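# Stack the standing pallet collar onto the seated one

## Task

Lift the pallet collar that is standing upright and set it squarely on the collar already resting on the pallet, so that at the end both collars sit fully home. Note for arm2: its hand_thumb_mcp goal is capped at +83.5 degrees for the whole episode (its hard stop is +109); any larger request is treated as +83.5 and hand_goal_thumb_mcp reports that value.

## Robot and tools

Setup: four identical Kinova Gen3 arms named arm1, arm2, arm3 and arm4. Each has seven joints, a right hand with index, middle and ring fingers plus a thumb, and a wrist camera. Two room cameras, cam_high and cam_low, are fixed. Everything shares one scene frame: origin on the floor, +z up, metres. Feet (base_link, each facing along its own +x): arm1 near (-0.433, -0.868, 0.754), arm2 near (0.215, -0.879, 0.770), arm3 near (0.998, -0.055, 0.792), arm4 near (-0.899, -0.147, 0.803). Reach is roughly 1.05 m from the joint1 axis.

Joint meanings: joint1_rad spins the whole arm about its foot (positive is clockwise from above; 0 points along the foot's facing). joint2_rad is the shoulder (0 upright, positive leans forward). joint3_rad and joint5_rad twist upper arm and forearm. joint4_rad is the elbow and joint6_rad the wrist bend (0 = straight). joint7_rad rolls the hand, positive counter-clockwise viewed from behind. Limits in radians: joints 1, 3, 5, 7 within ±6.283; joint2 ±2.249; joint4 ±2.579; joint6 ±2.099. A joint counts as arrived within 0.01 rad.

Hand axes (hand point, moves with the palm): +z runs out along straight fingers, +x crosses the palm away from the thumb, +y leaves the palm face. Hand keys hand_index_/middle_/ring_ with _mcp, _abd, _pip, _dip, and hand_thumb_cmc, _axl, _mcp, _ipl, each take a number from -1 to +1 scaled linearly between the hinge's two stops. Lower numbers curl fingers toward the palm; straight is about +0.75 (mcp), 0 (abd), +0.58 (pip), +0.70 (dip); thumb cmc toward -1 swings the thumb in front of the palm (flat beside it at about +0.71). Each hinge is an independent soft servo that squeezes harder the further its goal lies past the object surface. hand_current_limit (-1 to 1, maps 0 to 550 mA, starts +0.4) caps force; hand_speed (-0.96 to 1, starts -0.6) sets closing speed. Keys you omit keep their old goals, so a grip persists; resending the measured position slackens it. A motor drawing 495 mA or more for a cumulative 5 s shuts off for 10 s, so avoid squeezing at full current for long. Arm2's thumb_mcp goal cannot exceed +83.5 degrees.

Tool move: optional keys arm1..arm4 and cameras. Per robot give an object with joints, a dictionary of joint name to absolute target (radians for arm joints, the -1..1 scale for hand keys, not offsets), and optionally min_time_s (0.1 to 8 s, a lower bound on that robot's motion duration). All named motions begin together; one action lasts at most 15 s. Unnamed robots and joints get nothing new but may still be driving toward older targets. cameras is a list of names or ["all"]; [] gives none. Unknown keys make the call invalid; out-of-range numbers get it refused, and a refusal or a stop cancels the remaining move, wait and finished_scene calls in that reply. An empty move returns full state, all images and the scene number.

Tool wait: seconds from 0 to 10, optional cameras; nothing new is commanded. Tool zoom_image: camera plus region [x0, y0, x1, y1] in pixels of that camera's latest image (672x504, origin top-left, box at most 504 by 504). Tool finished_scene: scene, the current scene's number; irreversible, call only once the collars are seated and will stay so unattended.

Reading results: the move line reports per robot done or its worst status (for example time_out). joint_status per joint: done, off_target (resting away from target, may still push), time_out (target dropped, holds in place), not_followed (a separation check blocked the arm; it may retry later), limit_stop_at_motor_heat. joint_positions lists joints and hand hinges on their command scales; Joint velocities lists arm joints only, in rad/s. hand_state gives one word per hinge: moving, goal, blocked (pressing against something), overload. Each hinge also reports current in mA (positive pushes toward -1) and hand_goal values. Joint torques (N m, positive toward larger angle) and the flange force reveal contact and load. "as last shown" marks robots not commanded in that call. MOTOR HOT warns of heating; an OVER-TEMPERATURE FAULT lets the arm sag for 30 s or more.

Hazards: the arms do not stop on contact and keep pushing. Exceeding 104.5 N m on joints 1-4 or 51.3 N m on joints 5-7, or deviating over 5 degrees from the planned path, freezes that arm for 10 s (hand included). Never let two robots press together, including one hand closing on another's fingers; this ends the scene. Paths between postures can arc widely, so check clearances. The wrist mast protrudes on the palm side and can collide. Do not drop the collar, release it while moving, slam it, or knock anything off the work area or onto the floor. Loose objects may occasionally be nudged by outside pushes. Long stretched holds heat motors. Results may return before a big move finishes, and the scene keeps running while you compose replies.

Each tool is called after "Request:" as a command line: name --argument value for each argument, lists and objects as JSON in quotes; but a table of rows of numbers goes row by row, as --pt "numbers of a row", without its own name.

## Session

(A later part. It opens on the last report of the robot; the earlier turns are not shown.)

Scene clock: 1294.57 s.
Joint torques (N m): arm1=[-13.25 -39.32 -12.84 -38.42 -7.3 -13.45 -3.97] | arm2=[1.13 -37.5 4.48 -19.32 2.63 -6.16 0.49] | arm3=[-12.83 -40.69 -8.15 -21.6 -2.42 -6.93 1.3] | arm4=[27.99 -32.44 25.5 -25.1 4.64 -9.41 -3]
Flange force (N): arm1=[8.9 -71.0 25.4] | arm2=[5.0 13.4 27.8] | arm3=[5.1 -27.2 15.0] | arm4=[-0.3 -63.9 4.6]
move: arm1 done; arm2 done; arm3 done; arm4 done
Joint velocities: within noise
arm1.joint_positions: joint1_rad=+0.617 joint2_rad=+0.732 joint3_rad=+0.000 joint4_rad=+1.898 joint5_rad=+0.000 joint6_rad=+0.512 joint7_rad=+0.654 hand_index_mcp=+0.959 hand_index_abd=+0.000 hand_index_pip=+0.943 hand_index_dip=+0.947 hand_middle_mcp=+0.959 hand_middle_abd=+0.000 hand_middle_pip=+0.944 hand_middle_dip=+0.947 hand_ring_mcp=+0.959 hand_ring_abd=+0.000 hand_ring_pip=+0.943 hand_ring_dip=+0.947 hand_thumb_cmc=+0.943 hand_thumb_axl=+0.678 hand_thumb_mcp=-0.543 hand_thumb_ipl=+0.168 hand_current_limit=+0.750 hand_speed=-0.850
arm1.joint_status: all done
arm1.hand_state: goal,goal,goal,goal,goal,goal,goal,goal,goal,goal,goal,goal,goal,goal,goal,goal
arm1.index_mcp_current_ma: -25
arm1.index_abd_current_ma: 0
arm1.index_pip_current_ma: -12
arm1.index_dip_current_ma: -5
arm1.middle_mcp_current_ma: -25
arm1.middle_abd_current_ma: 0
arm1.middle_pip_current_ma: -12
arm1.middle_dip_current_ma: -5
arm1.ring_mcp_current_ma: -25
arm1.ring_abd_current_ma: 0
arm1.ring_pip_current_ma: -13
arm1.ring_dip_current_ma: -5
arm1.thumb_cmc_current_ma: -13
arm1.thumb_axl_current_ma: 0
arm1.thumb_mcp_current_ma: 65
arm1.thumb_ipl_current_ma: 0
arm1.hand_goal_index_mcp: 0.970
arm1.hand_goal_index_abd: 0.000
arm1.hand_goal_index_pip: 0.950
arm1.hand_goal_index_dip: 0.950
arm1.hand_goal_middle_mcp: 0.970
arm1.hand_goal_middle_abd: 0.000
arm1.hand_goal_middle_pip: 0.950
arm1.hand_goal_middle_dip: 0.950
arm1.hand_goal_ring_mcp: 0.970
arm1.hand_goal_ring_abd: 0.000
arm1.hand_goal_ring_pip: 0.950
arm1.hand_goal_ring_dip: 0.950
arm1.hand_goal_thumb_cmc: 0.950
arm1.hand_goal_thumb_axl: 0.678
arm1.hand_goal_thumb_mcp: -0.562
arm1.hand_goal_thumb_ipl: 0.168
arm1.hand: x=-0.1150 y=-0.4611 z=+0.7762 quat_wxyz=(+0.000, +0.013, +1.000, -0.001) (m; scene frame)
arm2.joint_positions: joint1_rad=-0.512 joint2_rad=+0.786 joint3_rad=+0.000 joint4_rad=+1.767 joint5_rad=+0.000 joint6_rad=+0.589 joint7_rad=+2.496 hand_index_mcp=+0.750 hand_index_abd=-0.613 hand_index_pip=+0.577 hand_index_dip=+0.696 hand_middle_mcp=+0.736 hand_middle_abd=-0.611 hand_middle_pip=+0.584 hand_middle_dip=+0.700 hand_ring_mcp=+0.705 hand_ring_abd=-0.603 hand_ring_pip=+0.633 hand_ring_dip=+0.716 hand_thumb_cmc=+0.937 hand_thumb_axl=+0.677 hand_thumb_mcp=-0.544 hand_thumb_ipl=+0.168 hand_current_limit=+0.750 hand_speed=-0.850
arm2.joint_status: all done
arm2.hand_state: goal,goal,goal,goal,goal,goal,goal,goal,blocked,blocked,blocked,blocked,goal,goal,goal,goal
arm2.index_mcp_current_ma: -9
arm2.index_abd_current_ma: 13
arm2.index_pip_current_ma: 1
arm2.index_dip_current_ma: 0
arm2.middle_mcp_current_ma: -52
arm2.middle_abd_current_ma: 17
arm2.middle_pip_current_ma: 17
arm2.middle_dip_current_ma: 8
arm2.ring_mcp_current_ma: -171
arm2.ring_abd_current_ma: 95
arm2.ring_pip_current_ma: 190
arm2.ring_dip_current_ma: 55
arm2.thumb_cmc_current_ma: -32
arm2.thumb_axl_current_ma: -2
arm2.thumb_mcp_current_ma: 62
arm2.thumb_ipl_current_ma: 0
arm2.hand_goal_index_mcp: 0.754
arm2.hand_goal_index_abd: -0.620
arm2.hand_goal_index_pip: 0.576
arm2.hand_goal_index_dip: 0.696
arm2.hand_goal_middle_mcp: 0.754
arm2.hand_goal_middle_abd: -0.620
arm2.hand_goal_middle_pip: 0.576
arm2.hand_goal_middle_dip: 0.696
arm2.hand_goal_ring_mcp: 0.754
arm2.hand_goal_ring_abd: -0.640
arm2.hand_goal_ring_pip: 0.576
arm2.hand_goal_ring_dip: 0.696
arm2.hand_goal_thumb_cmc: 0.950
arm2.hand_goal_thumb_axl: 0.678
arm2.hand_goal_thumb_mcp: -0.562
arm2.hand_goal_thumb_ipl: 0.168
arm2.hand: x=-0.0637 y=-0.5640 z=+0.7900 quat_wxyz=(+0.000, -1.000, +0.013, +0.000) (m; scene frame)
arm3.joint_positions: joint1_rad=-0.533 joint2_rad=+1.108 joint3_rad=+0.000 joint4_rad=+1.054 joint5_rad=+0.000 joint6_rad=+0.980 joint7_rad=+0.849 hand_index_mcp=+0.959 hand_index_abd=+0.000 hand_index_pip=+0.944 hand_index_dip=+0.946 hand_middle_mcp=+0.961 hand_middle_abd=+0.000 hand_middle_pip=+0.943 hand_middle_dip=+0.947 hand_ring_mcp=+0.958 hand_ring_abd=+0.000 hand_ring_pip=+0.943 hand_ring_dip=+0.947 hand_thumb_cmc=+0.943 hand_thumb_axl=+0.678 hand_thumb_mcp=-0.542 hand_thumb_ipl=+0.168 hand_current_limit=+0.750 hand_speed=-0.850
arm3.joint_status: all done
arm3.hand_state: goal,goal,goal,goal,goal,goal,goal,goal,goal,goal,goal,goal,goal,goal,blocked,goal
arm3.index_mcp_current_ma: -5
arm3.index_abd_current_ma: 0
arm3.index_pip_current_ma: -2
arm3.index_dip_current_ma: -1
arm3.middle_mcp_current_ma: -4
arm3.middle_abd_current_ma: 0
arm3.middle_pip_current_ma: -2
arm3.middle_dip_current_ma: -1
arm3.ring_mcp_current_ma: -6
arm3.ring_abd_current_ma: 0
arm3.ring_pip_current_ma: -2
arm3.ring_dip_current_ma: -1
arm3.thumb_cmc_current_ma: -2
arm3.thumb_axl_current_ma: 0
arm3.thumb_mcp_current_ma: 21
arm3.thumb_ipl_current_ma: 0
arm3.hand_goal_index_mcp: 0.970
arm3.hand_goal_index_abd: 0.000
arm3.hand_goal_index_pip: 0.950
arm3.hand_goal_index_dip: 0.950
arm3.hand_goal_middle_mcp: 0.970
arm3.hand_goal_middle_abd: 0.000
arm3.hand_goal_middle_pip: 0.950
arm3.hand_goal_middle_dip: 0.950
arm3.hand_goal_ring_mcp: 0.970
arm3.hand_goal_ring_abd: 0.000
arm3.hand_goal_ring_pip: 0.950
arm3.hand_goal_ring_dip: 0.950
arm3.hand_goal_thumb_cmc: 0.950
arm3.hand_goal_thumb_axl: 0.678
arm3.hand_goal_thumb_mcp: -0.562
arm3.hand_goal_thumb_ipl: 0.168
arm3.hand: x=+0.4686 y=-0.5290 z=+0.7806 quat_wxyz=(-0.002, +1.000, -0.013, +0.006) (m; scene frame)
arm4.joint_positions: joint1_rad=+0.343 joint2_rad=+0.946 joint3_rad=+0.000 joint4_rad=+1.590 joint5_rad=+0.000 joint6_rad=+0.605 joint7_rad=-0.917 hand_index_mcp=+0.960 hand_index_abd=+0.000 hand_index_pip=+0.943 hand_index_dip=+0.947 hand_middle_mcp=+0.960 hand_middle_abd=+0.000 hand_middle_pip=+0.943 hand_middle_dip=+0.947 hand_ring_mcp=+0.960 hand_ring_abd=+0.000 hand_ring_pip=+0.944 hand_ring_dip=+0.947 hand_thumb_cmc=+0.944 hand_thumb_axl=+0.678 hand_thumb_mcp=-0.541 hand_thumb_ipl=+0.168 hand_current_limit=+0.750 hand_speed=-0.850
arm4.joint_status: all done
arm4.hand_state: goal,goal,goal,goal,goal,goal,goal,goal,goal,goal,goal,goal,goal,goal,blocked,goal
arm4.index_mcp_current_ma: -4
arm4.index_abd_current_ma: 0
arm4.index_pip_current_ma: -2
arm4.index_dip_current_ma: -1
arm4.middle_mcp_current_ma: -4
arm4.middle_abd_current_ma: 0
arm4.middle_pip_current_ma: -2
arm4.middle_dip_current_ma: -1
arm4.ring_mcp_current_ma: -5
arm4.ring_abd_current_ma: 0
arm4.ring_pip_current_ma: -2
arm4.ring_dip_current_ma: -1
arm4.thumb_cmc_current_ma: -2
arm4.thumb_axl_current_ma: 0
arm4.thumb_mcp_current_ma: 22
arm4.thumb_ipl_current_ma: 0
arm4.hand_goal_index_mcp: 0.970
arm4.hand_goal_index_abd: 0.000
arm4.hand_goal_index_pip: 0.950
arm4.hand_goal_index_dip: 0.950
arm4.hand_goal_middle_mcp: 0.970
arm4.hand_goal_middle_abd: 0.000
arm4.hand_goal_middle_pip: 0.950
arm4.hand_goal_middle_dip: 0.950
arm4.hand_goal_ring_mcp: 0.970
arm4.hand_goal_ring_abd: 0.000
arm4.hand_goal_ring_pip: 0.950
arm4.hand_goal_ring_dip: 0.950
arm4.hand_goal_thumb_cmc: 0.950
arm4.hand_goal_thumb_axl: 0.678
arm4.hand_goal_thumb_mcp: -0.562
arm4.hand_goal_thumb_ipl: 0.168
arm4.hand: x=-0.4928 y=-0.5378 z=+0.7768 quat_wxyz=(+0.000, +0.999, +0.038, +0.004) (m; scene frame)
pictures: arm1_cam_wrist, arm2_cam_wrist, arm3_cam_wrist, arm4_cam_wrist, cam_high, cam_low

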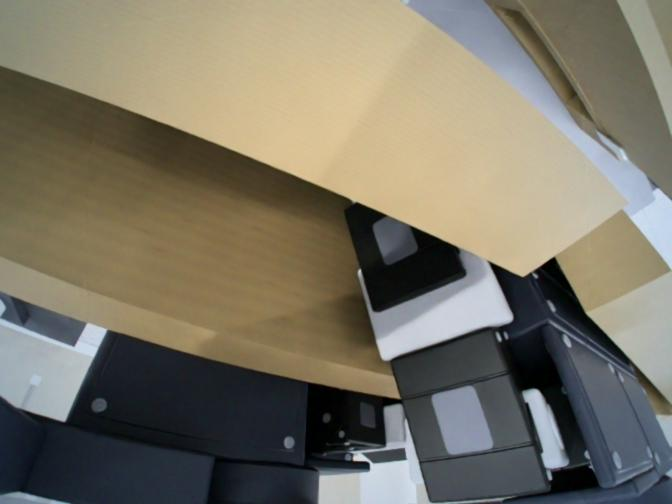

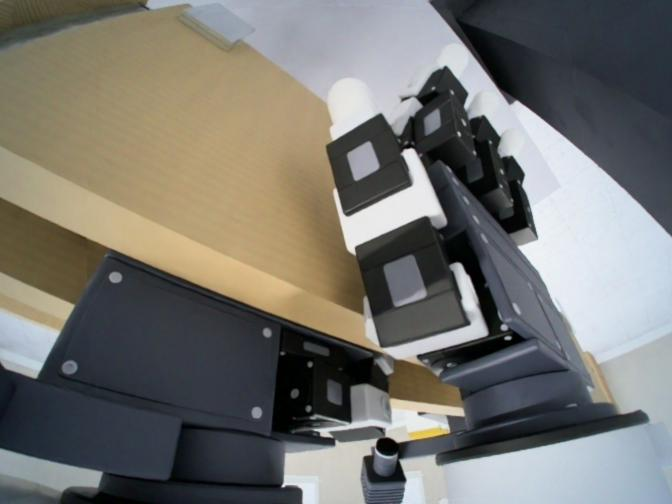

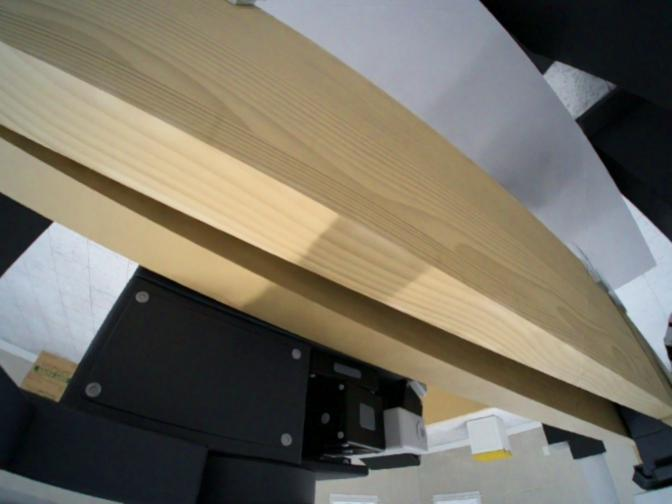

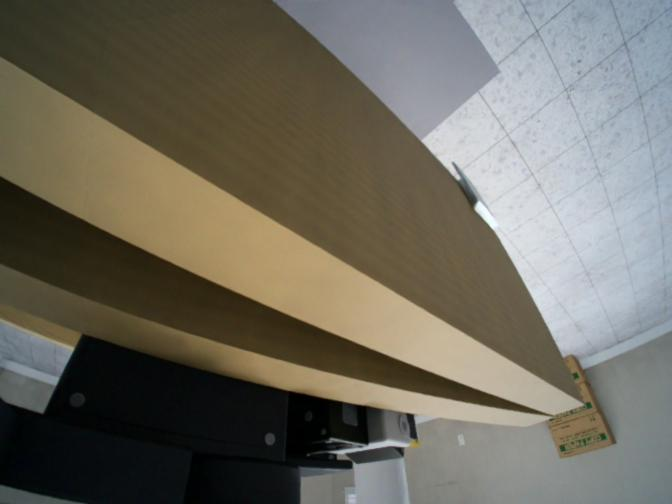

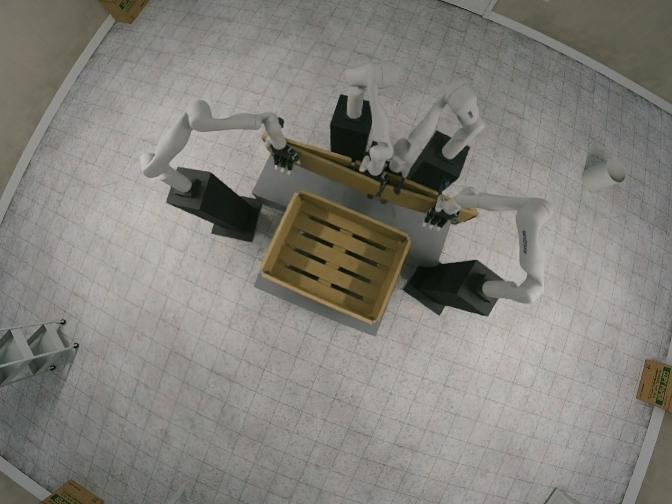

